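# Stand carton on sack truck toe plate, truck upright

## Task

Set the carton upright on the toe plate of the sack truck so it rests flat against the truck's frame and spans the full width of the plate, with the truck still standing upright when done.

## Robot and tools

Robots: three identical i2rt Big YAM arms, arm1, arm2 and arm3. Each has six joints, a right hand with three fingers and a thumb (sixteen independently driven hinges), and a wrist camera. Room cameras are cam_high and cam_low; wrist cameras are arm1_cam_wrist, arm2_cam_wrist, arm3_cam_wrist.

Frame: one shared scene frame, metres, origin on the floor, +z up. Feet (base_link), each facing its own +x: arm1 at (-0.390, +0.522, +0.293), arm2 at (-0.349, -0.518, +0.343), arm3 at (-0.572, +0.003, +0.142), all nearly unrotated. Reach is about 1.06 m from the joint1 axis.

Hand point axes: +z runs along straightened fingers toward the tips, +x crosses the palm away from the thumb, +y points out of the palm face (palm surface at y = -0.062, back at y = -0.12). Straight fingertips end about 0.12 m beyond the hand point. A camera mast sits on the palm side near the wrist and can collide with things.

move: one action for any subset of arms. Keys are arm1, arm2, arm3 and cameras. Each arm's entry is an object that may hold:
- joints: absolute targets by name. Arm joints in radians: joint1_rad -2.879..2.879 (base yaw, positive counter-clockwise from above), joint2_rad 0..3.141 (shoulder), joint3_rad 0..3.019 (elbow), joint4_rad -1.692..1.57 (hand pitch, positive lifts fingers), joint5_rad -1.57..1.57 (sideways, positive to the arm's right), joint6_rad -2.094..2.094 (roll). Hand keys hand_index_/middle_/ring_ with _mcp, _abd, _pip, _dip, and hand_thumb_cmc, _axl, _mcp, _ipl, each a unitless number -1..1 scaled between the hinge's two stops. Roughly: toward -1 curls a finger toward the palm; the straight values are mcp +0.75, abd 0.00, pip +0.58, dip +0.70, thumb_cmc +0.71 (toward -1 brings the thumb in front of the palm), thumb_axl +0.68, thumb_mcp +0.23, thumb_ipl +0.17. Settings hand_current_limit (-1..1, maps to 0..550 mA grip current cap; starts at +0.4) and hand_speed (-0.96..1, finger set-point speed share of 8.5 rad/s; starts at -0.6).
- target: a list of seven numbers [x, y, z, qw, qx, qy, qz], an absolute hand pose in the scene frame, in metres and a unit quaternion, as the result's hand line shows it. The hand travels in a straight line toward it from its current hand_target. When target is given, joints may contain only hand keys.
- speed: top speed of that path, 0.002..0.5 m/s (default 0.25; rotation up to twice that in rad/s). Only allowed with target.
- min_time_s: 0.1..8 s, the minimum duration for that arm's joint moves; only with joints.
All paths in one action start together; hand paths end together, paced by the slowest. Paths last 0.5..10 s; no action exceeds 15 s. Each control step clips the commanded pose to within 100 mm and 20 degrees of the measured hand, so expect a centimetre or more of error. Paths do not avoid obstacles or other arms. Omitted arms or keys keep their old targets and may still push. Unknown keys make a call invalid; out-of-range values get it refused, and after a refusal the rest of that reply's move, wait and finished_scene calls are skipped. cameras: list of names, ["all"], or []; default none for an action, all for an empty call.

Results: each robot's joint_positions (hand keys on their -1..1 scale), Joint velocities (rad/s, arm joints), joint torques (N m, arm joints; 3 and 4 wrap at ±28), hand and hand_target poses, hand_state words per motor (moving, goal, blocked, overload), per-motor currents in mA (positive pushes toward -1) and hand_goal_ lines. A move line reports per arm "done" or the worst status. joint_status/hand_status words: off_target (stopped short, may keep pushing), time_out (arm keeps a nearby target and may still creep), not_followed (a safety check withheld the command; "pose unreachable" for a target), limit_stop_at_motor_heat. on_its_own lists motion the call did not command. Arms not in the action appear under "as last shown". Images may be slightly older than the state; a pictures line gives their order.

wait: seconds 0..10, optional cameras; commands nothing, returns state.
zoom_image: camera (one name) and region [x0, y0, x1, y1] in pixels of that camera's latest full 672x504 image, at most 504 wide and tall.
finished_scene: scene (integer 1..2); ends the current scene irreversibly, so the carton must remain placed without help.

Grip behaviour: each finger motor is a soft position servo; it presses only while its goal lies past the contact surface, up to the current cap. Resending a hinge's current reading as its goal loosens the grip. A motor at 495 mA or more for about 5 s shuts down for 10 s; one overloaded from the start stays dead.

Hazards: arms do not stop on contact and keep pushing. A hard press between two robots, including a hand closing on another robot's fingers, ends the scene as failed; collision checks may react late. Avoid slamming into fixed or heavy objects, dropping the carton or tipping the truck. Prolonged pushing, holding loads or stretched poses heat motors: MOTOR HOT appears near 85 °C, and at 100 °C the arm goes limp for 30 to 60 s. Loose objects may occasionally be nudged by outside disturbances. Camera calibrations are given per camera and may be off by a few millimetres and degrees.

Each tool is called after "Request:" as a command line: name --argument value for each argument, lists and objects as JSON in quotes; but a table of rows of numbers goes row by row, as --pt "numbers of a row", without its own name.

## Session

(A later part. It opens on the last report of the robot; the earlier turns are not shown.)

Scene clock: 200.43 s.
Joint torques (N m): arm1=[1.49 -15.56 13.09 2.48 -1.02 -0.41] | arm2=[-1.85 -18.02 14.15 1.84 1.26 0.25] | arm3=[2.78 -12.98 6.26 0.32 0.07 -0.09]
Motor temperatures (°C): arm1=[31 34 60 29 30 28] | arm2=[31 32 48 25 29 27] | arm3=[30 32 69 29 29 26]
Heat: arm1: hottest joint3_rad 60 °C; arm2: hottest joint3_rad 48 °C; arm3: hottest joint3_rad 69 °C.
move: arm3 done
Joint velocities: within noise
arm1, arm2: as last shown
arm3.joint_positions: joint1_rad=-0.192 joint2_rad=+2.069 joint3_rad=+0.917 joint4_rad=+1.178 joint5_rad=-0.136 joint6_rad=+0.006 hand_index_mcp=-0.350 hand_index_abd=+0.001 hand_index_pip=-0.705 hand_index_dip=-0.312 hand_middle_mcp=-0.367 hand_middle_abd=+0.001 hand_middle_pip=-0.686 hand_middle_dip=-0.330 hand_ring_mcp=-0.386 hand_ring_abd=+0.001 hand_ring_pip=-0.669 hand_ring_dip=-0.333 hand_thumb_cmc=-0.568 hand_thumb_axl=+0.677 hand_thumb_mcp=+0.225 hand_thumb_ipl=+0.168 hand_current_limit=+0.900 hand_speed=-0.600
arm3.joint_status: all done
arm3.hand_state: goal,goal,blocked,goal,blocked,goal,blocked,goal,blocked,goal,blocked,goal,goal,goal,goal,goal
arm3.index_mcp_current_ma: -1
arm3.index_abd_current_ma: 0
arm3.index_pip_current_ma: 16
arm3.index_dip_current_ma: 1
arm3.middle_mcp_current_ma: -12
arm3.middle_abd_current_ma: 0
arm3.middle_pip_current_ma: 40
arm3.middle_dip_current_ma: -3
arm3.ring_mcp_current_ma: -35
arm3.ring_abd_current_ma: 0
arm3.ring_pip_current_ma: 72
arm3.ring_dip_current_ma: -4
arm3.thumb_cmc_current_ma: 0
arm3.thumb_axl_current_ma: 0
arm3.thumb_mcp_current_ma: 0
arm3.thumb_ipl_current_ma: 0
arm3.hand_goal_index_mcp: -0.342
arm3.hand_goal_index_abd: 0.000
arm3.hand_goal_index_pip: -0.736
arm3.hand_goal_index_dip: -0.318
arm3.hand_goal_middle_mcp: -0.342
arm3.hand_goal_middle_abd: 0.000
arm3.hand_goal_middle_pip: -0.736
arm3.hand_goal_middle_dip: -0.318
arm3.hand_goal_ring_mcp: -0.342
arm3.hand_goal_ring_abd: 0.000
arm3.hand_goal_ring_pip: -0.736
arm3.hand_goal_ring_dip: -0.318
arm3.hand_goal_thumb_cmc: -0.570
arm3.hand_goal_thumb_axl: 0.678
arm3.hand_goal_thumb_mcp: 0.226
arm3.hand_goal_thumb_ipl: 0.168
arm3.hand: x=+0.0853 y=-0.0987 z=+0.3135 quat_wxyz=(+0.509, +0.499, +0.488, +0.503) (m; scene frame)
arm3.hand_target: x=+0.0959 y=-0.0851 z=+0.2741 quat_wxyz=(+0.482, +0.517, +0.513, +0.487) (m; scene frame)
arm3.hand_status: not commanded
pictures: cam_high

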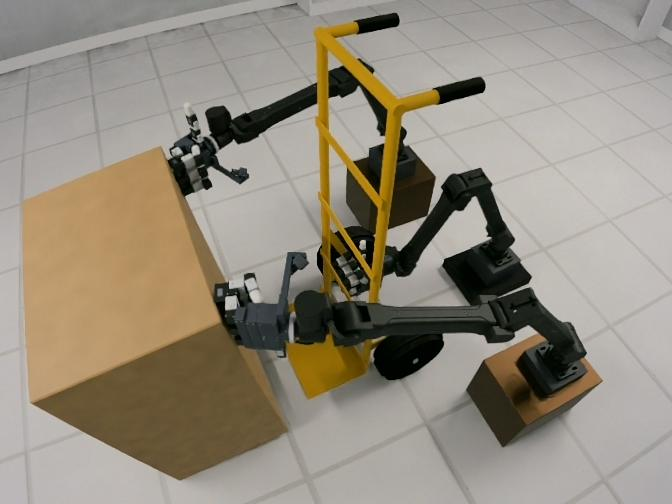

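Request:
move --arm3 '{"target": [0.05, -0.09, 0.335, 0.5, 0.5, 0.5, 0.5], "speed": 0.2}'

Request:
move --arm3 '{"target": [0.05, -0.05, 0.335, 0.5, 0.5, 0.5, 0.5], "speed": 0.2}'

Request:
move --arm3 '{"target": [0.25, -0.05, 0.345, 0.5, 0.5, 0.5, 0.5], "speed": 0.2}'

Scene clock: 217.67 s.
Joint torques (N m): arm1=[1.61 -15.85 13.15 2.52 -1.01 -0.48] | arm2=[-1.96 -18.32 14.08 1.89 1.24 0.24] | arm3=[0.26 -14.86 5 2.19 -0.21 -0.09]
Motor temperatures (°C): arm1=[31 34 60 29 30 28] | arm2=[31 32 49 25 30 27] | arm3=[30 32 60 28 28 26]
Heat: arm1: hottest joint3_rad 60 °C; arm2: hottest joint3_rad 49 °C; arm3: hottest joint3_rad 60 °C.
move: arm3 done
Joint velocities: within noise
arm1, arm2: as last shown
arm3.joint_positions: joint1_rad=-0.187 joint2_rad=+1.941 joint3_rad=+0.797 joint4_rad=+1.155 joint5_rad=-0.151 joint6_rad=+0.006 hand_index_mcp=-0.339 hand_index_abd=+0.001 hand_index_pip=-0.714 hand_index_dip=-0.312 hand_middle_mcp=-0.339 hand_middle_abd=+0.001 hand_middle_pip=-0.714 hand_middle_dip=-0.313 hand_ring_mcp=-0.339 hand_ring_abd=+0.001 hand_ring_pip=-0.714 hand_ring_dip=-0.313 hand_thumb_cmc=-0.568 hand_thumb_axl=+0.677 hand_thumb_mcp=+0.225 hand_thumb_ipl=+0.168 hand_current_limit=+0.900 hand_speed=-0.600
arm3.joint_status: not commanded
arm3.hand_state: goal,goal,blocked,goal,goal,goal,blocked,goal,goal,goal,blocked,goal,goal,goal,goal,goal
arm3.index_mcp_current_ma: 0
arm3.index_abd_current_ma: 0
arm3.index_pip_current_ma: 8
arm3.index_dip_current_ma: 1
arm3.middle_mcp_current_ma: 0
arm3.middle_abd_current_ma: 0
arm3.middle_pip_current_ma: 8
arm3.middle_dip_current_ma: 0
arm3.ring_mcp_current_ma: 0
arm3.ring_abd_current_ma: 0
arm3.ring_pip_current_ma: 8
arm3.ring_dip_current_ma: 0
arm3.thumb_cmc_current_ma: 0
arm3.thumb_axl_current_ma: 0
arm3.thumb_mcp_current_ma: 0
arm3.thumb_ipl_current_ma: 0
arm3.hand_goal_index_mcp: -0.342
arm3.hand_goal_index_abd: 0.000
arm3.hand_goal_index_pip: -0.736
arm3.hand_goal_index_dip: -0.318
arm3.hand_goal_middle_mcp: -0.342
arm3.hand_goal_middle_abd: 0.000
arm3.hand_goal_middle_pip: -0.736
arm3.hand_goal_middle_dip: -0.318
arm3.hand_goal_ring_mcp: -0.342
arm3.hand_goal_ring_abd: 0.000
arm3.hand_goal_ring_pip: -0.736
arm3.hand_goal_ring_dip: -0.318
arm3.hand_goal_thumb_cmc: -0.570
arm3.hand_goal_thumb_axl: 0.678
arm3.hand_goal_thumb_mcp: 0.226
arm3.hand_goal_thumb_ipl: 0.168
arm3.hand: x=+0.0506 y=-0.0874 z=+0.3394 quat_wxyz=(+0.500, +0.498, +0.497, +0.505) (m; scene frame)
arm3.hand_target: x=+0.0500 y=-0.0899 z=+0.3350 quat_wxyz=(+0.500, +0.500, +0.500, +0.500) (m; scene frame)
arm3.hand_status: done (0.005 m and 0.7 deg from the pose sent, 0.042 m and 1.7 deg at the start)
pictures: none

Scene clock: 218.77 s.
Joint torques (N m): arm1=[0.44 -15.33 13.14 2.41 -1.06 -0.43] | arm2=[-1.55 -17.85 14.02 1.94 1.25 0.23] | arm3=[0.91 -15.15 4.88 2.54 -0.05 -0.09]
Motor temperatures (°C): arm1=[31 34 60 29 30 28] | arm2=[31 32 49 25 30 27] | arm3=[30 32 60 28 28 26]
Heat: arm1: hottest joint3_rad 60 °C; arm2: hottest joint3_rad 49 °C; arm3: hottest joint3_rad 60 °C.
move: arm3 done
Joint velocities: within noise
arm1, arm2: as last shown
arm3.joint_positions: joint1_rad=-0.103 joint2_rad=+1.941 joint3_rad=+0.785 joint4_rad=+1.155 joint5_rad=-0.067 joint6_rad=+0.006 hand_index_mcp=-0.339 hand_index_abd=+0.001 hand_index_pip=-0.714 hand_index_dip=-0.312 hand_middle_mcp=-0.339 hand_middle_abd=+0.001 hand_middle_pip=-0.714 hand_middle_dip=-0.313 hand_ring_mcp=-0.339 hand_ring_abd=+0.001 hand_ring_pip=-0.714 hand_ring_dip=-0.313 hand_thumb_cmc=-0.568 hand_thumb_axl=+0.677 hand_thumb_mcp=+0.225 hand_thumb_ipl=+0.168 hand_current_limit=+0.900 hand_speed=-0.600
arm3.joint_status: not commanded
arm3.hand_state: goal,goal,blocked,goal,goal,goal,blocked,goal,goal,goal,blocked,goal,goal,goal,goal,goal
arm3.index_mcp_current_ma: 0
arm3.index_abd_current_ma: 0
arm3.index_pip_current_ma: 8
arm3.index_dip_current_ma: 1
arm3.middle_mcp_current_ma: 0
arm3.middle_abd_current_ma: 0
arm3.middle_pip_current_ma: 8
arm3.middle_dip_current_ma: 0
arm3.ring_mcp_current_ma: 0
arm3.ring_abd_current_ma: 0
arm3.ring_pip_current_ma: 8
arm3.ring_dip_current_ma: 0
arm3.thumb_cmc_current_ma: 0
arm3.thumb_axl_current_ma: 0
arm3.thumb_mcp_current_ma: 0
arm3.thumb_ipl_current_ma: 0
arm3.hand_goal_index_mcp: -0.342
arm3.hand_goal_index_abd: 0.000
arm3.hand_goal_index_pip: -0.736
arm3.hand_goal_index_dip: -0.318
arm3.hand_goal_middle_mcp: -0.342
arm3.hand_goal_middle_abd: 0.000
arm3.hand_goal_middle_pip: -0.736
arm3.hand_goal_middle_dip: -0.318
arm3.hand_goal_ring_mcp: -0.342
arm3.hand_goal_ring_abd: 0.000
arm3.hand_goal_ring_pip: -0.736
arm3.hand_goal_ring_dip: -0.318
arm3.hand_goal_thumb_cmc: -0.570
arm3.hand_goal_thumb_axl: 0.678
arm3.hand_goal_thumb_mcp: 0.226
arm3.hand_goal_thumb_ipl: 0.168
arm3.hand: x=+0.0514 y=-0.0495 z=+0.3345 quat_wxyz=(+0.496, +0.502, +0.499, +0.502) (m; scene frame)
arm3.hand_target: x=+0.0500 y=-0.0500 z=+0.3351 quat_wxyz=(+0.500, +0.500, +0.500, +0.500) (m; scene frame)
arm3.hand_status: done (0.002 m and 0.5 deg from the pose sent, 0.038 m and 0.7 deg at the start)
pictures: none

Scene clock: 220.33 s.
Joint torques (N m): arm1=[1.14 -16.15 13.16 2.44 -1.04 -0.47] | arm2=[-1.49 -18.2 14.13 1.87 1.24 0.25] | arm3=[2.08 -9.58 24.2 -3.29 0.42 -0.09]
Motor temperatures (°C): arm1=[31 34 60 29 30 28] | arm2=[31 32 49 25 30 27] | arm3=[30 32 60 28 28 26]
Heat: arm1: hottest joint3_rad 60 °C; arm2: hottest joint3_rad 49 °C; arm3: hottest joint3_rad 60 °C.
move: arm3 off_target
Joint velocities: within noise
arm1, arm2: as last shown
arm3.joint_positions: joint1_rad=-0.103 joint2_rad=+1.986 joint3_rad=+0.905 joint4_rad=+1.082 joint5_rad=-0.063 joint6_rad=+0.006 hand_index_mcp=-0.385 hand_index_abd=+0.001 hand_index_pip=-0.671 hand_index_dip=-0.344 hand_middle_mcp=-0.391 hand_middle_abd=+0.001 hand_middle_pip=-0.664 hand_middle_dip=-0.353 hand_ring_mcp=-0.397 hand_ring_abd=+0.001 hand_ring_pip=-0.655 hand_ring_dip=-0.361 hand_thumb_cmc=-0.568 hand_thumb_axl=+0.677 hand_thumb_mcp=+0.225 hand_thumb_ipl=+0.168 hand_current_limit=+0.900 hand_speed=-0.600
arm3.joint_status: not commanded
arm3.hand_state: blocked,goal,blocked,blocked,blocked,goal,blocked,blocked,blocked,goal,blocked,blocked,goal,goal,goal,goal
arm3.index_mcp_current_ma: -33
arm3.index_abd_current_ma: 0
arm3.index_pip_current_ma: 68
arm3.index_dip_current_ma: -11
arm3.middle_mcp_current_ma: -43
arm3.middle_abd_current_ma: 0
arm3.middle_pip_current_ma: 82
arm3.middle_dip_current_ma: -20
arm3.ring_mcp_current_ma: -55
arm3.ring_abd_current_ma: 0
arm3.ring_pip_current_ma: 102
arm3.ring_dip_current_ma: -30
arm3.thumb_cmc_current_ma: 0
arm3.thumb_axl_current_ma: 0
arm3.thumb_mcp_current_ma: 0
arm3.thumb_ipl_current_ma: 0
arm3.hand_goal_index_mcp: -0.342
arm3.hand_goal_index_abd: 0.000
arm3.hand_goal_index_pip: -0.736
arm3.hand_goal_index_dip: -0.318
arm3.hand_goal_middle_mcp: -0.342
arm3.hand_goal_middle_abd: 0.000
arm3.hand_goal_middle_pip: -0.736
arm3.hand_goal_middle_dip: -0.318
arm3.hand_goal_ring_mcp: -0.342
arm3.hand_goal_ring_abd: 0.000
arm3.hand_goal_ring_pip: -0.736
arm3.hand_goal_ring_dip: -0.318
arm3.hand_goal_thumb_cmc: -0.570
arm3.hand_goal_thumb_axl: 0.678
arm3.hand_goal_thumb_mcp: 0.226
arm3.hand_goal_thumb_ipl: 0.168
arm3.hand: x=+0.0913 y=-0.0527 z=+0.3383 quat_wxyz=(+0.498, +0.502, +0.498, +0.502) (m; scene frame)
arm3.hand_target: x=+0.1616 y=-0.0480 z=+0.3458 quat_wxyz=(+0.500, +0.499, +0.500, +0.501) (m; scene frame)
arm3.hand_status: off_target (0.159 m and 0.5 deg from the pose sent, 0.199 m and 0.5 deg at the start; pose on its path clipped on 25 of 47 steps)
pictures: none

Request:
move --arm3 '{"joints": {"joint2_rad": 2.22, "joint3_rad": 1.42, "joint4_rad": 0.98}, "min_time_s": 2}' --cameras '["cam_high"]'

Scene clock: 227.87 s.
Joint torques (N m): arm1=[0.91 -15.79 13.18 2.36 -1.06 -0.48] | arm2=[-1.85 -18.08 14.12 1.76 1.25 0.27] | arm3=[1.96 -18.08 16.18 -1.17 1.05 -0.16]
Motor temperatures (°C): arm1=[31 34 61 29 30 28] | arm2=[31 32 49 25 30 27] | arm3=[30 33 62 28 28 26]
Heat: arm1: hottest joint3_rad 61 °C; arm2: hottest joint3_rad 49 °C; arm3: hottest joint3_rad 62 °C.
move: arm3 time_out
Joint velocities: within noise
arm1, arm2: as last shown
arm3.joint_positions: joint1_rad=-0.102 joint2_rad=+2.193 joint3_rad=+1.243 joint4_rad=+1.059 joint5_rad=-0.079 joint6_rad=+0.013 hand_index_mcp=-0.391 hand_index_abd=+0.001 hand_index_pip=-0.668 hand_index_dip=-0.317 hand_middle_mcp=-0.399 hand_middle_abd=+0.001 hand_middle_pip=-0.656 hand_middle_dip=-0.335 hand_ring_mcp=-0.410 hand_ring_abd=+0.001 hand_ring_pip=-0.640 hand_ring_dip=-0.352 hand_thumb_cmc=-0.568 hand_thumb_axl=+0.677 hand_thumb_mcp=+0.225 hand_thumb_ipl=+0.168 hand_current_limit=+0.900 hand_speed=-0.600
arm3.joint_status: joint3_rad time_out (moved +0.338 of +0.515); joint4_rad time_out (moved -0.023 of -0.102); the others done
arm3.hand_state: blocked,goal,blocked,goal,blocked,goal,blocked,goal,blocked,goal,blocked,blocked,goal,goal,goal,goal
arm3.index_mcp_current_ma: -43
arm3.index_abd_current_ma: 0
arm3.index_pip_current_ma: 73
arm3.index_dip_current_ma: 0
arm3.middle_mcp_current_ma: -59
arm3.middle_abd_current_ma: 0
arm3.middle_pip_current_ma: 100
arm3.middle_dip_current_ma: -5
arm3.ring_mcp_current_ma: -83
arm3.ring_abd_current_ma: 0
arm3.ring_pip_current_ma: 142
arm3.ring_dip_current_ma: -19
arm3.thumb_cmc_current_ma: 0
arm3.thumb_axl_current_ma: 0
arm3.thumb_mcp_current_ma: 0
arm3.thumb_ipl_current_ma: 0
arm3.hand_goal_index_mcp: -0.342
arm3.hand_goal_index_abd: 0.000
arm3.hand_goal_index_pip: -0.736
arm3.hand_goal_index_dip: -0.318
arm3.hand_goal_middle_mcp: -0.342
arm3.hand_goal_middle_abd: 0.000
arm3.hand_goal_middle_pip: -0.736
arm3.hand_goal_middle_dip: -0.318
arm3.hand_goal_ring_mcp: -0.342
arm3.hand_goal_ring_abd: 0.000
arm3.hand_goal_ring_pip: -0.736
arm3.hand_goal_ring_dip: -0.318
arm3.hand_goal_thumb_cmc: -0.570
arm3.hand_goal_thumb_axl: 0.678
arm3.hand_goal_thumb_mcp: 0.226
arm3.hand_goal_thumb_ipl: 0.168
arm3.on_its_own: joint3_rad reads +1.243 and still pushes toward +1.355 since a time_out; joint4_rad reads +1.059 and still pushes toward +0.980 since a time_out
arm3.hand: x=+0.1845 y=-0.0556 z=+0.3394 quat_wxyz=(+0.520, +0.470, +0.475, +0.532) (m; scene frame)
arm3.hand_target: x=+0.2166 y=-0.0508 z=+0.3540 quat_wxyz=(+0.529, +0.469, +0.472, +0.526) (m; scene frame)
arm3.hand_status: not commanded
pictures: cam_high

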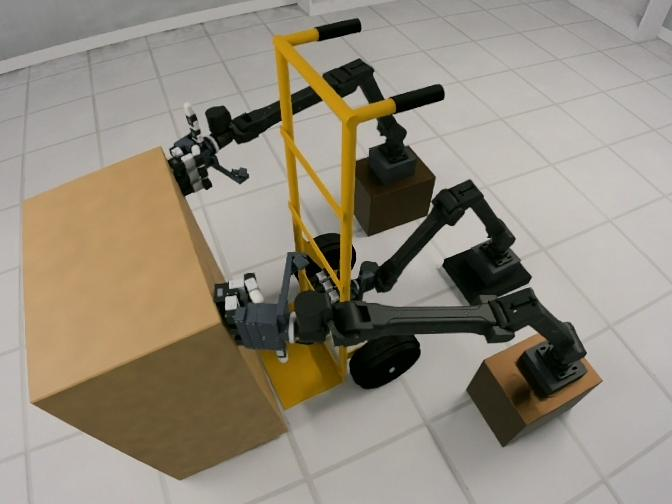

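Request:
zoom_image --camera "cam_high" --region '[260, 20, 380, 140]'

Request:
zoom_image --camera "cam_high" --region '[240, 290, 380, 430]'

Scaled by 4.200 from the camera's 672x504 image, which has a finer 960x720 frame.

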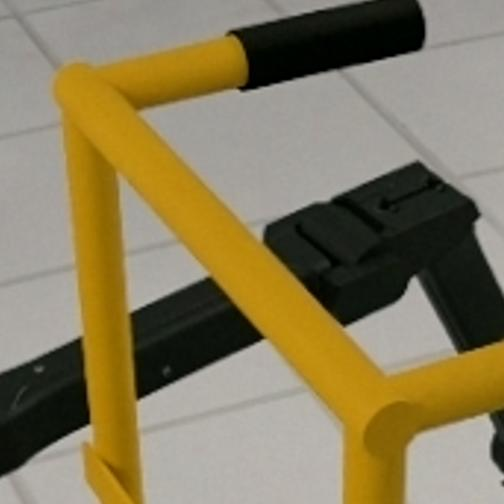

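Scaled by 3.600 from the camera's 672x504 image, which has a finer 960x720 frame.

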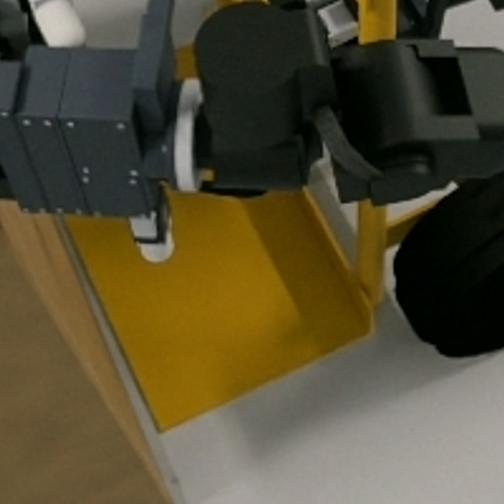

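Request:
move --arm3 '{"target": [0.15, -0.05, 0.34, 0.5, 0.5, 0.5, 0.5], "speed": 0.2}'

Request:
move --arm3 '{"target": [0.15, 0.01, 0.34, 0.5, 0.5, 0.5, 0.5], "speed": 0.2}'

Request:
move --arm3 '{"target": [0.30, 0.01, 0.345, 0.5, 0.5, 0.5, 0.5], "speed": 0.15}'

Scene clock: 242.50 s.
Joint torques (N m): arm1=[1.32 -15.79 13.2 2.45 -1.04 -0.51] | arm2=[-2.14 -18.02 14.11 1.83 1.26 0.25] | arm3=[1.26 -19.02 6.22 1.87 -0.03 -0.12]
Motor temperatures (°C): arm1=[31 35 61 29 30 28] | arm2=[31 32 49 25 30 27] | arm3=[30 35 59 28 29 26]
Heat: arm1: hottest joint3_rad 61 °C; arm2: hottest joint3_rad 49 °C; arm3: hottest joint3_rad 59 °C.
move: arm3 done
Joint velocities: within noise
arm1, arm2: as last shown
arm3.joint_positions: joint1_rad=-0.098 joint2_rad=+2.074 joint3_rad=+1.090 joint4_rad=+0.990 joint5_rad=-0.056 joint6_rad=+0.009 hand_index_mcp=-0.340 hand_index_abd=+0.001 hand_index_pip=-0.714 hand_index_dip=-0.309 hand_middle_mcp=-0.340 hand_middle_abd=+0.001 hand_middle_pip=-0.714 hand_middle_dip=-0.312 hand_ring_mcp=-0.340 hand_ring_abd=+0.001 hand_ring_pip=-0.713 hand_ring_dip=-0.313 hand_thumb_cmc=-0.568 hand_thumb_axl=+0.677 hand_thumb_mcp=+0.225 hand_thumb_ipl=+0.168 hand_current_limit=+0.900 hand_speed=-0.600
arm3.joint_status: not commanded
arm3.hand_state: goal,goal,blocked,goal,goal,goal,blocked,goal,goal,goal,blocked,goal,goal,goal,goal,goal
arm3.index_mcp_current_ma: 0
arm3.index_abd_current_ma: 0
arm3.index_pip_current_ma: 8
arm3.index_dip_current_ma: 2
arm3.middle_mcp_current_ma: 0
arm3.middle_abd_current_ma: 0
arm3.middle_pip_current_ma: 9
arm3.middle_dip_current_ma: 1
arm3.ring_mcp_current_ma: 0
arm3.ring_abd_current_ma: 0
arm3.ring_pip_current_ma: 9
arm3.ring_dip_current_ma: 1
arm3.thumb_cmc_current_ma: 0
arm3.thumb_axl_current_ma: 0
arm3.thumb_mcp_current_ma: 0
arm3.thumb_ipl_current_ma: 0
arm3.hand_goal_index_mcp: -0.342
arm3.hand_goal_index_abd: 0.000
arm3.hand_goal_index_pip: -0.736
arm3.hand_goal_index_dip: -0.318
arm3.hand_goal_middle_mcp: -0.342
arm3.hand_goal_middle_abd: 0.000
arm3.hand_goal_middle_pip: -0.736
arm3.hand_goal_middle_dip: -0.318
arm3.hand_goal_ring_mcp: -0.342
arm3.hand_goal_ring_abd: 0.000
arm3.hand_goal_ring_pip: -0.736
arm3.hand_goal_ring_dip: -0.318
arm3.hand_goal_thumb_cmc: -0.570
arm3.hand_goal_thumb_axl: 0.678
arm3.hand_goal_thumb_mcp: 0.226
arm3.hand_goal_thumb_ipl: 0.168
arm3.hand: x=+0.1500 y=-0.0544 z=+0.3390 quat_wxyz=(+0.500, +0.502, +0.495, +0.504) (m; scene frame)
arm3.hand_target: x=+0.1500 y=-0.0499 z=+0.3398 quat_wxyz=(+0.500, +0.500, +0.500, +0.500) (m; scene frame)
arm3.hand_status: done (0.004 m and 0.7 deg from the pose sent, 0.035 m and 6.2 deg at the start)
pictures: none

Scene clock: 243.80 s.
Joint torques (N m): arm1=[0.91 -15.68 13.34 2.39 -1.03 -0.49] | arm2=[-1.85 -18.08 14.12 1.85 1.26 0.27] | arm3=[0.26 -18.96 6.53 1.89 -0.05 -0.1]
Motor temperatures (°C): arm1=[31 35 61 29 30 28] | arm2=[31 32 49 25 30 27] | arm3=[30 35 58 28 29 26]
Heat: arm1: hottest joint3_rad 61 °C; arm2: hottest joint3_rad 49 °C; arm3: hottest joint3_rad 58 °C.
move: arm3 done
Joint velocities: within noise
arm1, arm2: as last shown
arm3.joint_positions: joint1_rad=+0.023 joint2_rad=+2.074 joint3_rad=+1.087 joint4_rad=+0.990 joint5_rad=+0.054 joint6_rad=+0.007 hand_index_mcp=-0.340 hand_index_abd=+0.001 hand_index_pip=-0.714 hand_index_dip=-0.309 hand_middle_mcp=-0.340 hand_middle_abd=+0.001 hand_middle_pip=-0.714 hand_middle_dip=-0.312 hand_ring_mcp=-0.340 hand_ring_abd=+0.001 hand_ring_pip=-0.713 hand_ring_dip=-0.313 hand_thumb_cmc=-0.568 hand_thumb_axl=+0.677 hand_thumb_mcp=+0.225 hand_thumb_ipl=+0.168 hand_current_limit=+0.900 hand_speed=-0.600
arm3.joint_status: not commanded
arm3.hand_state: goal,goal,blocked,goal,goal,goal,blocked,goal,goal,goal,blocked,goal,goal,goal,goal,goal
arm3.index_mcp_current_ma: 0
arm3.index_abd_current_ma: 0
arm3.index_pip_current_ma: 8
arm3.index_dip_current_ma: 2
arm3.middle_mcp_current_ma: 0
arm3.middle_abd_current_ma: 0
arm3.middle_pip_current_ma: 9
arm3.middle_dip_current_ma: 1
arm3.ring_mcp_current_ma: 0
arm3.ring_abd_current_ma: 0
arm3.ring_pip_current_ma: 9
arm3.ring_dip_current_ma: 1
arm3.thumb_cmc_current_ma: 0
arm3.thumb_axl_current_ma: 0
arm3.thumb_mcp_current_ma: 0
arm3.thumb_ipl_current_ma: 0
arm3.hand_goal_index_mcp: -0.342
arm3.hand_goal_index_abd: 0.000
arm3.hand_goal_index_pip: -0.736
arm3.hand_goal_index_dip: -0.318
arm3.hand_goal_middle_mcp: -0.342
arm3.hand_goal_middle_abd: 0.000
arm3.hand_goal_middle_pip: -0.736
arm3.hand_goal_middle_dip: -0.318
arm3.hand_goal_ring_mcp: -0.342
arm3.hand_goal_ring_abd: 0.000
arm3.hand_goal_ring_pip: -0.736
arm3.hand_goal_ring_dip: -0.318
arm3.hand_goal_thumb_cmc: -0.570
arm3.hand_goal_thumb_axl: 0.678
arm3.hand_goal_thumb_mcp: 0.226
arm3.hand_goal_thumb_ipl: 0.168
arm3.hand: x=+0.1493 y=+0.0139 z=+0.3375 quat_wxyz=(+0.496, +0.500, +0.499, +0.505) (m; scene frame)
arm3.hand_target: x=+0.1500 y=+0.0101 z=+0.3399 quat_wxyz=(+0.500, +0.500, +0.500, +0.500) (m; scene frame)
arm3.hand_status: done (0.005 m and 0.7 deg from the pose sent, 0.065 m and 0.7 deg at the start)
pictures: none

Scene clock: 245.33 s.
Joint torques (N m): arm1=[0.79 -15.03 12.97 2.47 -1.05 -0.46] | arm2=[-1.85 -17.96 14.09 1.88 1.26 0.26] | arm3=[-0.03 -11.93 26.21 -3.34 -0.1 -0.1]
Motor temperatures (°C): arm1=[31 35 61 29 30 28] | arm2=[31 32 49 25 30 27] | arm3=[30 34 59 28 29 26]
Heat: arm1: hottest joint3_rad 61 °C; arm2: hottest joint3_rad 49 °C; arm3: hottest joint3_rad 59 °C.
move: arm3 off_target
Joint velocities: within noise
arm1.joint_positions: joint1_rad=-0.215 joint2_rad=+2.271 joint3_rad=+2.600 joint4_rad=-0.334 joint5_rad=+0.232 joint6_rad=+1.578 hand_index_mcp=-0.346 hand_index_abd=+0.001 hand_index_pip=-0.710 hand_index_dip=-0.322 hand_middle_mcp=-0.338 hand_middle_abd=+0.001 hand_middle_pip=-0.718 hand_middle_dip=-0.316 hand_ring_mcp=-0.339 hand_ring_abd=+0.001 hand_ring_pip=-0.713 hand_ring_dip=-0.319 hand_thumb_cmc=+0.714 hand_thumb_axl=+0.677 hand_thumb_mcp=+0.226 hand_thumb_ipl=+0.168 hand_current_limit=+0.400 hand_speed=-0.600
arm1.joint_status: not commanded
arm1.hand_state: goal,goal,blocked,goal,goal,goal,goal,goal,goal,goal,blocked,goal,goal,goal,goal,goal
arm1.index_mcp_current_ma: 0
arm1.index_abd_current_ma: 0
arm1.index_pip_current_ma: 10
arm1.index_dip_current_ma: 0
arm1.middle_mcp_current_ma: 0
arm1.middle_abd_current_ma: 0
arm1.middle_pip_current_ma: 5
arm1.middle_dip_current_ma: 0
arm1.ring_mcp_current_ma: 0
arm1.ring_abd_current_ma: 0
arm1.ring_pip_current_ma: 8
arm1.ring_dip_current_ma: 0
arm1.thumb_cmc_current_ma: 0
arm1.thumb_axl_current_ma: 0
arm1.thumb_mcp_current_ma: 0
arm1.thumb_ipl_current_ma: 0
arm1.hand_goal_index_mcp: -0.342
arm1.hand_goal_index_abd: 0.000
arm1.hand_goal_index_pip: -0.736
arm1.hand_goal_index_dip: -0.318
arm1.hand_goal_middle_mcp: -0.342
arm1.hand_goal_middle_abd: 0.000
arm1.hand_goal_middle_pip: -0.736
arm1.hand_goal_middle_dip: -0.318
arm1.hand_goal_ring_mcp: -0.342
arm1.hand_goal_ring_abd: 0.000
arm1.hand_goal_ring_pip: -0.736
arm1.hand_goal_ring_dip: -0.318
arm1.hand_goal_thumb_cmc: 0.714
arm1.hand_goal_thumb_axl: 0.678
arm1.hand_goal_thumb_mcp: 0.226
arm1.hand_goal_thumb_ipl: 0.168
arm1.hand: x=+0.4610 y=+0.1920 z=+0.7652 quat_wxyz=(+0.162, +0.690, -0.166, +0.685) (m; scene frame)
arm1.hand_target: x=+0.4926 y=+0.2250 z=+0.7481 quat_wxyz=(+0.140, +0.692, -0.140, +0.694) (m; scene frame)
arm1.hand_status: not commanded
arm2.joint_positions: joint1_rad=+0.136 joint2_rad=+2.030 joint3_rad=+1.963 joint4_rad=+0.095 joint5_rad=-0.276 joint6_rad=-1.557 hand_index_mcp=-0.338 hand_index_abd=+0.000 hand_index_pip=-0.713 hand_index_dip=-0.320 hand_middle_mcp=-0.340 hand_middle_abd=+0.001 hand_middle_pip=-0.717 hand_middle_dip=-0.315 hand_ring_mcp=-0.346 hand_ring_abd=+0.001 hand_ring_pip=-0.710 hand_ring_dip=-0.323 hand_thumb_cmc=+0.718 hand_thumb_axl=+0.677 hand_thumb_mcp=+0.226 hand_thumb_ipl=+0.168 hand_current_limit=+0.400 hand_speed=-0.600
arm2.joint_status: not commanded
arm2.hand_state: goal,goal,blocked,goal,goal,goal,goal,goal,goal,goal,blocked,goal,goal,goal,goal,goal
arm2.index_mcp_current_ma: 7
arm2.index_abd_current_ma: 0
arm2.index_pip_current_ma: 62
arm2.index_dip_current_ma: -2
arm2.middle_mcp_current_ma: 4
arm2.middle_abd_current_ma: 0
arm2.middle_pip_current_ma: 49
arm2.middle_dip_current_ma: 4
arm2.ring_mcp_current_ma: -7
arm2.ring_abd_current_ma: 1
arm2.ring_pip_current_ma: 72
arm2.ring_dip_current_ma: -9
arm2.thumb_cmc_current_ma: 6
arm2.thumb_axl_current_ma: -1
arm2.thumb_mcp_current_ma: 0
arm2.thumb_ipl_current_ma: 0
arm2.hand_goal_index_mcp: -0.342
arm2.hand_goal_index_abd: 0.000
arm2.hand_goal_index_pip: -0.736
arm2.hand_goal_index_dip: -0.318
arm2.hand_goal_middle_mcp: -0.342
arm2.hand_goal_middle_abd: 0.000
arm2.hand_goal_middle_pip: -0.736
arm2.hand_goal_middle_dip: -0.318
arm2.hand_goal_ring_mcp: -0.342
arm2.hand_goal_ring_abd: 0.000
arm2.hand_goal_ring_pip: -0.736
arm2.hand_goal_ring_dip: -0.318
arm2.hand_goal_thumb_cmc: 0.714
arm2.hand_goal_thumb_axl: 0.678
arm2.hand_goal_thumb_mcp: 0.226
arm2.hand_goal_thumb_ipl: 0.168
arm2.hand: x=+0.4675 y=-0.2406 z=+0.7800 quat_wxyz=(+0.696, -0.157, +0.683, +0.157) (m; scene frame)
arm2.hand_target: x=+0.5006 y=-0.2548 z=+0.7498 quat_wxyz=(+0.693, -0.140, +0.693, +0.140) (m; scene frame)
arm2.hand_status: not commanded
arm3.joint_positions: joint1_rad=+0.017 joint2_rad=+2.121 joint3_rad=+1.203 joint4_rad=+0.921 joint5_rad=+0.045 joint6_rad=+0.007 hand_index_mcp=-0.393 hand_index_abd=+0.001 hand_index_pip=-0.664 hand_index_dip=-0.339 hand_middle_mcp=-0.401 hand_middle_abd=+0.001 hand_middle_pip=-0.655 hand_middle_dip=-0.349 hand_ring_mcp=-0.411 hand_ring_abd=+0.001 hand_ring_pip=-0.644 hand_ring_dip=-0.358 hand_thumb_cmc=-0.568 hand_thumb_axl=+0.677 hand_thumb_mcp=+0.225 hand_thumb_ipl=+0.168 hand_current_limit=+0.900 hand_speed=-0.600
arm3.joint_status: not commanded
arm3.hand_state: blocked,goal,blocked,blocked,blocked,goal,blocked,blocked,blocked,goal,blocked,blocked,goal,goal,goal,goal
arm3.index_mcp_current_ma: -48
arm3.index_abd_current_ma: 0
arm3.index_pip_current_ma: 81
arm3.index_dip_current_ma: -8
arm3.middle_mcp_current_ma: -63
arm3.middle_abd_current_ma: 0
arm3.middle_pip_current_ma: 101
arm3.middle_dip_current_ma: -17
arm3.ring_mcp_current_ma: -84
arm3.ring_abd_current_ma: 0
arm3.ring_pip_current_ma: 132
arm3.ring_dip_current_ma: -26
arm3.thumb_cmc_current_ma: 0
arm3.thumb_axl_current_ma: 0
arm3.thumb_mcp_current_ma: 0
arm3.thumb_ipl_current_ma: 0
arm3.hand_goal_index_mcp: -0.342
arm3.hand_goal_index_abd: 0.000
arm3.hand_goal_index_pip: -0.736
arm3.hand_goal_index_dip: -0.318
arm3.hand_goal_middle_mcp: -0.342
arm3.hand_goal_middle_abd: 0.000
arm3.hand_goal_middle_pip: -0.736
arm3.hand_goal_middle_dip: -0.318
arm3.hand_goal_ring_mcp: -0.342
arm3.hand_goal_ring_abd: 0.000
arm3.hand_goal_ring_pip: -0.736
arm3.hand_goal_ring_dip: -0.318
arm3.hand_goal_thumb_cmc: -0.570
arm3.hand_goal_thumb_axl: 0.678
arm3.hand_goal_thumb_mcp: 0.226
arm3.hand_goal_thumb_ipl: 0.168
arm3.hand: x=+0.1849 y=+0.0131 z=+0.3408 quat_wxyz=(+0.495, +0.499, +0.500, +0.505) (m; scene frame)
arm3.hand_target: x=+0.2498 y=+0.0098 z=+0.3465 quat_wxyz=(+0.500, +0.500, +0.500, +0.500) (m; scene frame)
arm3.hand_status: off_target (0.115 m and 0.8 deg from the pose sent, 0.151 m and 0.7 deg at the start; pose on its path clipped on 19 of 46 steps)
pictures: none

Request:
move --arm3 '{"joints": {"joint2_rad": 2.35, "joint3_rad": 1.72, "joint4_rad": 0.82}, "min_time_s": 2}' --cameras '["cam_high", "cam_low"]'

Request:
zoom_image --camera "cam_high" --region '[220, 20, 340, 140]'

Scene clock: 253.10 s.
Joint torques (N m): arm1=[1.61 -15.97 13.15 2.51 -1.07 -0.48] | arm2=[-2.02 -18.2 14.2 1.85 1.24 0.23] | arm3=[-1.2 -19.66 17.26 -1.91 -2 -0.14]
Motor temperatures (°C): arm1=[31 35 61 29 30 28] | arm2=[31 32 49 25 30 27] | arm3=[30 34 62 28 29 26]
Heat: arm1: hottest joint3_rad 61 °C; arm2: hottest joint3_rad 49 °C; arm3: hottest joint3_rad 62 °C.
move: arm3 time_out
Joint velocities: within noise
arm1, arm2: as last shown
arm3.joint_positions: joint1_rad=+0.030 joint2_rad=+2.312 joint3_rad=+1.509 joint4_rad=+0.916 joint5_rad=+0.094 joint6_rad=+0.010 hand_index_mcp=-0.418 hand_index_abd=+0.001 hand_index_pip=-0.638 hand_index_dip=-0.354 hand_middle_mcp=-0.396 hand_middle_abd=+0.001 hand_middle_pip=-0.655 hand_middle_dip=-0.346 hand_ring_mcp=-0.378 hand_ring_abd=+0.001 hand_ring_pip=-0.680 hand_ring_dip=-0.317 hand_thumb_cmc=-0.568 hand_thumb_axl=+0.677 hand_thumb_mcp=+0.225 hand_thumb_ipl=+0.168 hand_current_limit=+0.900 hand_speed=-0.600
arm3.joint_status: joint3_rad time_out (moved +0.306 of +0.517); joint4_rad time_out (moved -0.005 of -0.101); the others done
arm3.hand_state: blocked,goal,blocked,blocked,blocked,goal,blocked,blocked,blocked,goal,blocked,goal,goal,goal,goal,goal
arm3.index_mcp_current_ma: -102
arm3.index_abd_current_ma: 0
arm3.index_pip_current_ma: 148
arm3.index_dip_current_ma: -22
arm3.middle_mcp_current_ma: -54
arm3.middle_abd_current_ma: 0
arm3.middle_pip_current_ma: 102
arm3.middle_dip_current_ma: -14
arm3.ring_mcp_current_ma: -24
arm3.ring_abd_current_ma: 0
arm3.ring_pip_current_ma: 50
arm3.ring_dip_current_ma: 0
arm3.thumb_cmc_current_ma: 0
arm3.thumb_axl_current_ma: 0
arm3.thumb_mcp_current_ma: 0
arm3.thumb_ipl_current_ma: 0
arm3.hand_goal_index_mcp: -0.342
arm3.hand_goal_index_abd: 0.000
arm3.hand_goal_index_pip: -0.736
arm3.hand_goal_index_dip: -0.318
arm3.hand_goal_middle_mcp: -0.342
arm3.hand_goal_middle_abd: 0.000
arm3.hand_goal_middle_pip: -0.736
arm3.hand_goal_middle_dip: -0.318
arm3.hand_goal_ring_mcp: -0.342
arm3.hand_goal_ring_abd: 0.000
arm3.hand_goal_ring_pip: -0.736
arm3.hand_goal_ring_dip: -0.318
arm3.hand_goal_thumb_cmc: -0.570
arm3.hand_goal_thumb_axl: 0.678
arm3.hand_goal_thumb_mcp: 0.226
arm3.hand_goal_thumb_ipl: 0.168
arm3.on_its_own: joint3_rad reads +1.509 and still pushes toward +1.621 since a time_out (your +1.720 is given up); joint4_rad reads +0.916 and still pushes toward +0.820 since a time_out; joint5_rad reads +0.094 and still pushes toward +0.046 since a time_out
arm3.hand: x=+0.2557 y=+0.0199 z=+0.3422 quat_wxyz=(+0.528, +0.482, +0.460, +0.527) (m; scene frame)
arm3.hand_target: x=+0.2879 y=+0.0114 z=+0.3462 quat_wxyz=(+0.521, +0.478, +0.476, +0.523) (m; scene frame)
arm3.hand_status: not commanded
pictures: cam_high, cam_low

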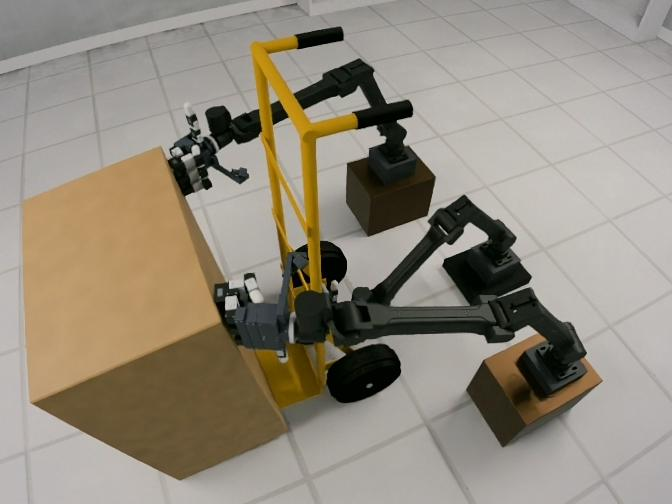

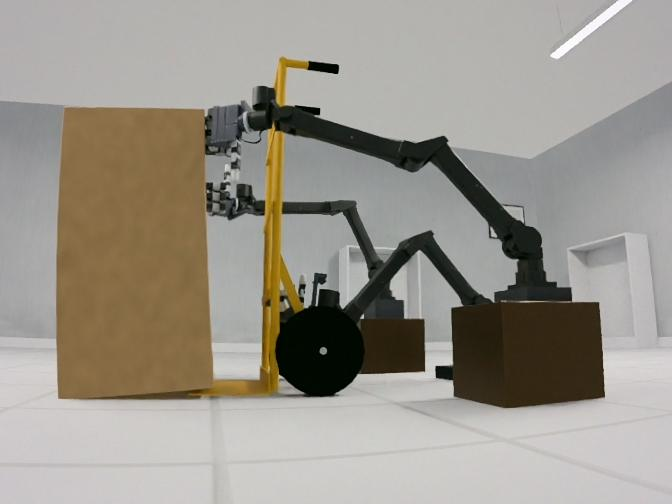

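Scaled by 4.200 from the camera's 672x504 image, which has a finer 960x720 frame.

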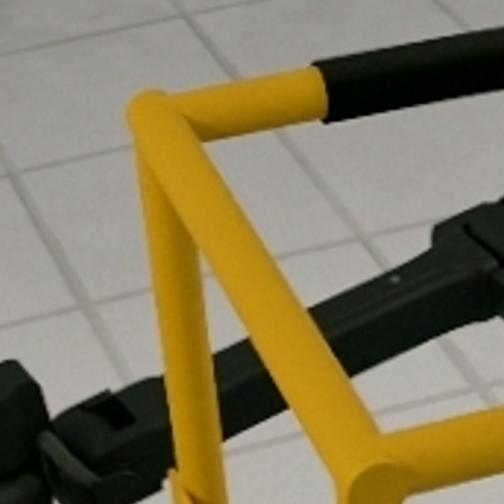

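Request:
move --arm3 '{"target": [0.20, 0.01, 0.34, 0.5, 0.5, 0.5, 0.5], "speed": 0.2}'

Request:
move --arm3 '{"target": [0.19, -0.085, 0.34, 0.5, 0.5, 0.5, 0.5], "speed": 0.2}'

Request:
move --arm3 '{"target": [0.34, -0.085, 0.345, 0.5, 0.5, 0.5, 0.5], "speed": 0.15}'

Scene clock: 260.53 s.
Joint torques (N m): arm1=[0.79 -15.85 13.29 2.45 -1.02 -0.4] | arm2=[-1.9 -18.2 14.09 1.85 1.25 0.25] | arm3=[0.38 -21.01 6.84 2.65 -0.17 -0.07]
Motor temperatures (°C): arm1=[31 35 61 29 30 28] | arm2=[31 32 49 25 30 27] | arm3=[30 34 62 28 30 26]
Heat: arm1: hottest joint3_rad 61 °C; arm2: hottest joint3_rad 49 °C; arm3: hottest joint3_rad 62 °C.
move: arm3 done
Joint velocities: within noise
arm1, arm2: as last shown
arm3.joint_positions: joint1_rad=+0.017 joint2_rad=+2.156 joint3_rad=+1.257 joint4_rad=+0.884 joint5_rad=+0.053 joint6_rad=+0.004 hand_index_mcp=-0.340 hand_index_abd=+0.001 hand_index_pip=-0.713 hand_index_dip=-0.314 hand_middle_mcp=-0.340 hand_middle_abd=+0.001 hand_middle_pip=-0.714 hand_middle_dip=-0.313 hand_ring_mcp=-0.340 hand_ring_abd=+0.001 hand_ring_pip=-0.714 hand_ring_dip=-0.310 hand_thumb_cmc=-0.568 hand_thumb_axl=+0.677 hand_thumb_mcp=+0.225 hand_thumb_ipl=+0.168 hand_current_limit=+0.900 hand_speed=-0.600
arm3.joint_status: not commanded
arm3.hand_state: goal,goal,blocked,goal,goal,goal,blocked,goal,goal,goal,blocked,goal,goal,goal,goal,goal
arm3.index_mcp_current_ma: 0
arm3.index_abd_current_ma: 0
arm3.index_pip_current_ma: 9
arm3.index_dip_current_ma: 0
arm3.middle_mcp_current_ma: 0
arm3.middle_abd_current_ma: 0
arm3.middle_pip_current_ma: 9
arm3.middle_dip_current_ma: 0
arm3.ring_mcp_current_ma: 0
arm3.ring_abd_current_ma: 0
arm3.ring_pip_current_ma: 8
arm3.ring_dip_current_ma: 1
arm3.thumb_cmc_current_ma: 0
arm3.thumb_axl_current_ma: 0
arm3.thumb_mcp_current_ma: 0
arm3.thumb_ipl_current_ma: 0
arm3.hand_goal_index_mcp: -0.342
arm3.hand_goal_index_abd: 0.000
arm3.hand_goal_index_pip: -0.736
arm3.hand_goal_index_dip: -0.318
arm3.hand_goal_middle_mcp: -0.342
arm3.hand_goal_middle_abd: 0.000
arm3.hand_goal_middle_pip: -0.736
arm3.hand_goal_middle_dip: -0.318
arm3.hand_goal_ring_mcp: -0.342
arm3.hand_goal_ring_abd: 0.000
arm3.hand_goal_ring_pip: -0.736
arm3.hand_goal_ring_dip: -0.318
arm3.hand_goal_thumb_cmc: -0.570
arm3.hand_goal_thumb_axl: 0.678
arm3.hand_goal_thumb_mcp: 0.226
arm3.hand_goal_thumb_ipl: 0.168
arm3.hand: x=+0.2019 y=+0.0130 z=+0.3324 quat_wxyz=(+0.494, +0.504, +0.503, +0.499) (m; scene frame)
arm3.hand_target: x=+0.2001 y=+0.0101 z=+0.3399 quat_wxyz=(+0.500, +0.500, +0.500, +0.500) (m; scene frame)
arm3.hand_status: done (0.008 m and 0.9 deg from the pose sent, 0.057 m and 6.7 deg at the start)
pictures: none

Scene clock: 262.00 s.
Joint torques (N m): arm1=[0.62 -16.09 13.27 2.52 -1.02 -0.41] | arm2=[-1.9 -17.9 14.06 1.83 1.25 0.27] | arm3=[1.03 -20.78 6.86 3.08 -0.2 -0.07]
Motor temperatures (°C): arm1=[31 35 61 29 30 28] | arm2=[31 32 49 25 30 27] | arm3=[30 34 62 28 30 26]
Heat: arm1: hottest joint3_rad 61 °C; arm2: hottest joint3_rad 49 °C; arm3: hottest joint3_rad 62 °C.
move: arm3 off_target
Joint velocities: within noise
arm1, arm2: as last shown
arm3.joint_positions: joint1_rad=-0.154 joint2_rad=+2.144 joint3_rad=+1.231 joint4_rad=+0.887 joint5_rad=-0.107 joint6_rad=+0.004 hand_index_mcp=-0.340 hand_index_abd=+0.001 hand_index_pip=-0.713 hand_index_dip=-0.314 hand_middle_mcp=-0.340 hand_middle_abd=+0.001 hand_middle_pip=-0.714 hand_middle_dip=-0.313 hand_ring_mcp=-0.340 hand_ring_abd=+0.001 hand_ring_pip=-0.714 hand_ring_dip=-0.310 hand_thumb_cmc=-0.568 hand_thumb_axl=+0.677 hand_thumb_mcp=+0.225 hand_thumb_ipl=+0.168 hand_current_limit=+0.900 hand_speed=-0.600
arm3.joint_status: not commanded
arm3.hand_state: goal,goal,blocked,goal,goal,goal,blocked,goal,goal,goal,blocked,goal,goal,goal,goal,goal
arm3.index_mcp_current_ma: 0
arm3.index_abd_current_ma: 0
arm3.index_pip_current_ma: 9
arm3.index_dip_current_ma: 0
arm3.middle_mcp_current_ma: 0
arm3.middle_abd_current_ma: 0
arm3.middle_pip_current_ma: 9
arm3.middle_dip_current_ma: 0
arm3.ring_mcp_current_ma: 0
arm3.ring_abd_current_ma: 0
arm3.ring_pip_current_ma: 8
arm3.ring_dip_current_ma: 1
arm3.thumb_cmc_current_ma: 0
arm3.thumb_axl_current_ma: 0
arm3.thumb_mcp_current_ma: 0
arm3.thumb_ipl_current_ma: 0
arm3.hand_goal_index_mcp: -0.342
arm3.hand_goal_index_abd: 0.000
arm3.hand_goal_index_pip: -0.736
arm3.hand_goal_index_dip: -0.318
arm3.hand_goal_middle_mcp: -0.342
arm3.hand_goal_middle_abd: 0.000
arm3.hand_goal_middle_pip: -0.736
arm3.hand_goal_middle_dip: -0.318
arm3.hand_goal_ring_mcp: -0.342
arm3.hand_goal_ring_abd: 0.000
arm3.hand_goal_ring_pip: -0.736
arm3.hand_goal_ring_dip: -0.318
arm3.hand_goal_thumb_cmc: -0.570
arm3.hand_goal_thumb_axl: 0.678
arm3.hand_goal_thumb_mcp: 0.226
arm3.hand_goal_thumb_ipl: 0.168
arm3.hand: x=+0.1919 y=-0.0901 z=+0.3287 quat_wxyz=(+0.493, +0.511, +0.502, +0.494) (m; scene frame)
arm3.hand_target: x=+0.1901 y=-0.0851 z=+0.3399 quat_wxyz=(+0.500, +0.500, +0.500, +0.500) (m; scene frame)
arm3.hand_status: off_target (0.013 m and 1.6 deg from the pose sent, 0.099 m and 0.9 deg at the start)
pictures: none

Scene clock: 263.63 s.
Joint torques (N m): arm1=[0.85 -15.79 13.09 2.54 -1.07 -0.47] | arm2=[-1.96 -18.08 14.11 1.8 1.26 0.26] | arm3=[2.2 -14.27 25.5 -2.86 -0.12 0.02]
Motor temperatures (°C): arm1=[31 35 61 29 30 28] | arm2=[31 32 49 25 30 27] | arm3=[30 34 62 28 30 26]
Heat: arm1: hottest joint3_rad 61 °C; arm2: hottest joint3_rad 49 °C; arm3: hottest joint3_rad 62 °C.
move: arm3 off_target
Joint velocities: within noise
arm1, arm2: as last shown
arm3.joint_positions: joint1_rad=-0.141 joint2_rad=+2.238 joint3_rad=+1.465 joint4_rad=+0.786 joint5_rad=-0.085 joint6_rad=-0.004 hand_index_mcp=-0.418 hand_index_abd=+0.001 hand_index_pip=-0.645 hand_index_dip=-0.331 hand_middle_mcp=-0.397 hand_middle_abd=+0.001 hand_middle_pip=-0.660 hand_middle_dip=-0.349 hand_ring_mcp=-0.377 hand_ring_abd=+0.001 hand_ring_pip=-0.677 hand_ring_dip=-0.349 hand_thumb_cmc=-0.568 hand_thumb_axl=+0.677 hand_thumb_mcp=+0.225 hand_thumb_ipl=+0.168 hand_current_limit=+0.900 hand_speed=-0.600
arm3.joint_status: not commanded
arm3.hand_state: blocked,goal,blocked,goal,blocked,goal,blocked,blocked,blocked,goal,blocked,blocked,goal,goal,goal,goal
arm3.index_mcp_current_ma: -102
arm3.index_abd_current_ma: 0
arm3.index_pip_current_ma: 129
arm3.index_dip_current_ma: -3
arm3.middle_mcp_current_ma: -54
arm3.middle_abd_current_ma: 0
arm3.middle_pip_current_ma: 92
arm3.middle_dip_current_ma: -17
arm3.ring_mcp_current_ma: -23
arm3.ring_abd_current_ma: 0
arm3.ring_pip_current_ma: 55
arm3.ring_dip_current_ma: -16
arm3.thumb_cmc_current_ma: 0
arm3.thumb_axl_current_ma: 0
arm3.thumb_mcp_current_ma: 0
arm3.thumb_ipl_current_ma: 0
arm3.hand_goal_index_mcp: -0.342
arm3.hand_goal_index_abd: 0.000
arm3.hand_goal_index_pip: -0.736
arm3.hand_goal_index_dip: -0.318
arm3.hand_goal_middle_mcp: -0.342
arm3.hand_goal_middle_abd: 0.000
arm3.hand_goal_middle_pip: -0.736
arm3.hand_goal_middle_dip: -0.318
arm3.hand_goal_ring_mcp: -0.342
arm3.hand_goal_ring_abd: 0.000
arm3.hand_goal_ring_pip: -0.736
arm3.hand_goal_ring_dip: -0.318
arm3.hand_goal_thumb_cmc: -0.570
arm3.hand_goal_thumb_axl: 0.678
arm3.hand_goal_thumb_mcp: 0.226
arm3.hand_goal_thumb_ipl: 0.168
arm3.hand: x=+0.2541 y=-0.0902 z=+0.3484 quat_wxyz=(+0.508, +0.500, +0.493, +0.498) (m; scene frame)
arm3.hand_target: x=+0.3080 y=-0.0811 z=+0.3455 quat_wxyz=(+0.500, +0.500, +0.500, +0.500) (m; scene frame)
arm3.hand_status: off_target (0.086 m and 1.2 deg from the pose sent, 0.149 m and 1.6 deg at the start)
pictures: none

Request:
move --arm3 '{"joints": {"joint2_rad": 2.38, "joint3_rad": 1.87, "joint4_rad": 0.7}, "min_time_s": 2}' --cameras '["cam_high", "cam_low"]'

Request:
zoom_image --camera "cam_high" --region '[200, 20, 320, 140]'

Scene clock: 270.50 s.
Joint torques (N m): arm1=[1.2 -15.97 13.15 2.28 -1.01 -0.48] | arm2=[-1.79 -18.26 14.11 1.85 1.23 0.24] | arm3=[3.55 -22.18 17.95 -1.07 1.67 0.21]
Motor temperatures (°C): arm1=[31 35 62 29 30 28] | arm2=[31 32 50 25 30 27] | arm3=[30 35 64 28 30 26]
Heat: arm1: hottest joint3_rad 62 °C; arm2: hottest joint3_rad 50 °C; arm3: hottest joint3_rad 64 °C.
move: arm3 time_out
Joint velocities: within noise
arm1, arm2: as last shown
arm3.joint_positions: joint1_rad=-0.156 joint2_rad=+2.357 joint3_rad=+1.664 joint4_rad=+0.777 joint5_rad=-0.131 joint6_rad=-0.021 hand_index_mcp=-0.394 hand_index_abd=+0.001 hand_index_pip=-0.668 hand_index_dip=-0.307 hand_middle_mcp=-0.398 hand_middle_abd=+0.001 hand_middle_pip=-0.659 hand_middle_dip=-0.349 hand_ring_mcp=-0.402 hand_ring_abd=+0.001 hand_ring_pip=-0.649 hand_ring_dip=-0.370 hand_thumb_cmc=-0.568 hand_thumb_axl=+0.677 hand_thumb_mcp=+0.225 hand_thumb_ipl=+0.168 hand_current_limit=+0.900 hand_speed=-0.600
arm3.joint_status: joint3_rad time_out (moved +0.199 of +0.405); joint4_rad time_out (moved -0.009 of -0.086); the others done
arm3.hand_state: blocked,goal,blocked,goal,blocked,goal,blocked,blocked,blocked,goal,blocked,blocked,goal,goal,goal,goal
arm3.index_mcp_current_ma: -49
arm3.index_abd_current_ma: 0
arm3.index_pip_current_ma: 74
arm3.index_dip_current_ma: 2
arm3.middle_mcp_current_ma: -57
arm3.middle_abd_current_ma: 0
arm3.middle_pip_current_ma: 94
arm3.middle_dip_current_ma: -17
arm3.ring_mcp_current_ma: -64
arm3.ring_abd_current_ma: 0
arm3.ring_pip_current_ma: 117
arm3.ring_dip_current_ma: -43
arm3.thumb_cmc_current_ma: 0
arm3.thumb_axl_current_ma: 0
arm3.thumb_mcp_current_ma: 0
arm3.thumb_ipl_current_ma: 0
arm3.hand_goal_index_mcp: -0.342
arm3.hand_goal_index_abd: 0.000
arm3.hand_goal_index_pip: -0.736
arm3.hand_goal_index_dip: -0.318
arm3.hand_goal_middle_mcp: -0.342
arm3.hand_goal_middle_abd: 0.000
arm3.hand_goal_middle_pip: -0.736
arm3.hand_goal_middle_dip: -0.318
arm3.hand_goal_ring_mcp: -0.342
arm3.hand_goal_ring_abd: 0.000
arm3.hand_goal_ring_pip: -0.736
arm3.hand_goal_ring_dip: -0.318
arm3.hand_goal_thumb_cmc: -0.570
arm3.hand_goal_thumb_axl: 0.678
arm3.hand_goal_thumb_mcp: 0.226
arm3.hand_goal_thumb_ipl: 0.168
arm3.on_its_own: joint3_rad reads +1.664 and still pushes toward +1.777 since a time_out (your +1.870 is given up); joint4_rad reads +0.777 and still pushes toward +0.700 since a time_out; joint5_rad reads -0.131 and still pushes toward -0.085 since a time_out
arm3.hand: x=+0.2953 y=-0.0976 z=+0.3528 quat_wxyz=(+0.524, +0.468, +0.489, +0.517) (m; scene frame)
arm3.hand_target: x=+0.3215 y=-0.0823 z=+0.3753 quat_wxyz=(+0.525, +0.474, +0.478, +0.521) (m; scene frame)
arm3.hand_status: not commanded
pictures: cam_high, cam_low

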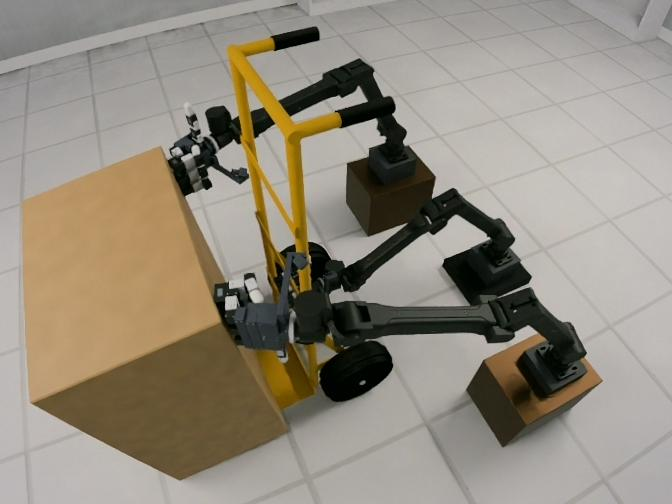

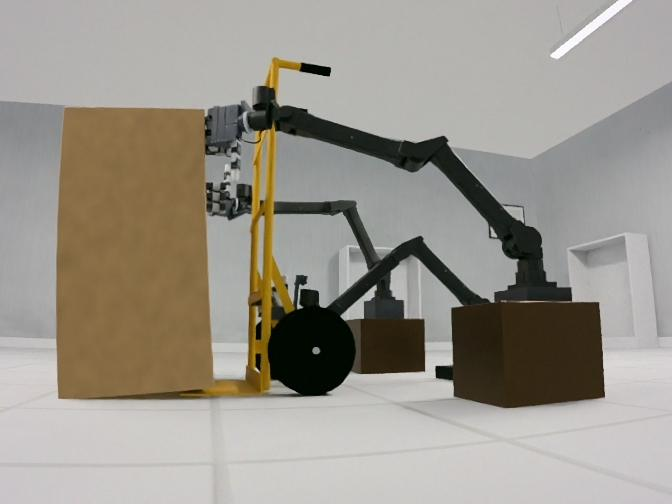

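Scaled by 4.200 from the camera's 672x504 image, which has a finer 960x720 frame.

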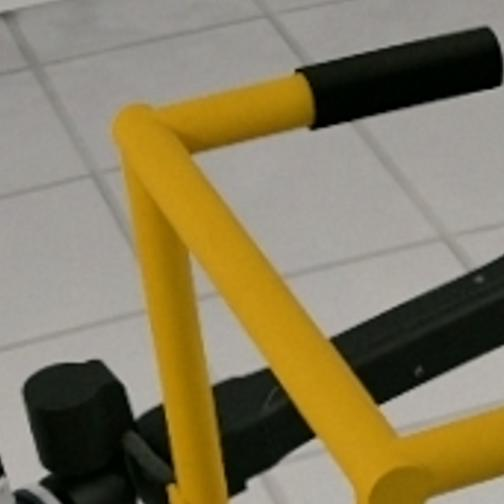

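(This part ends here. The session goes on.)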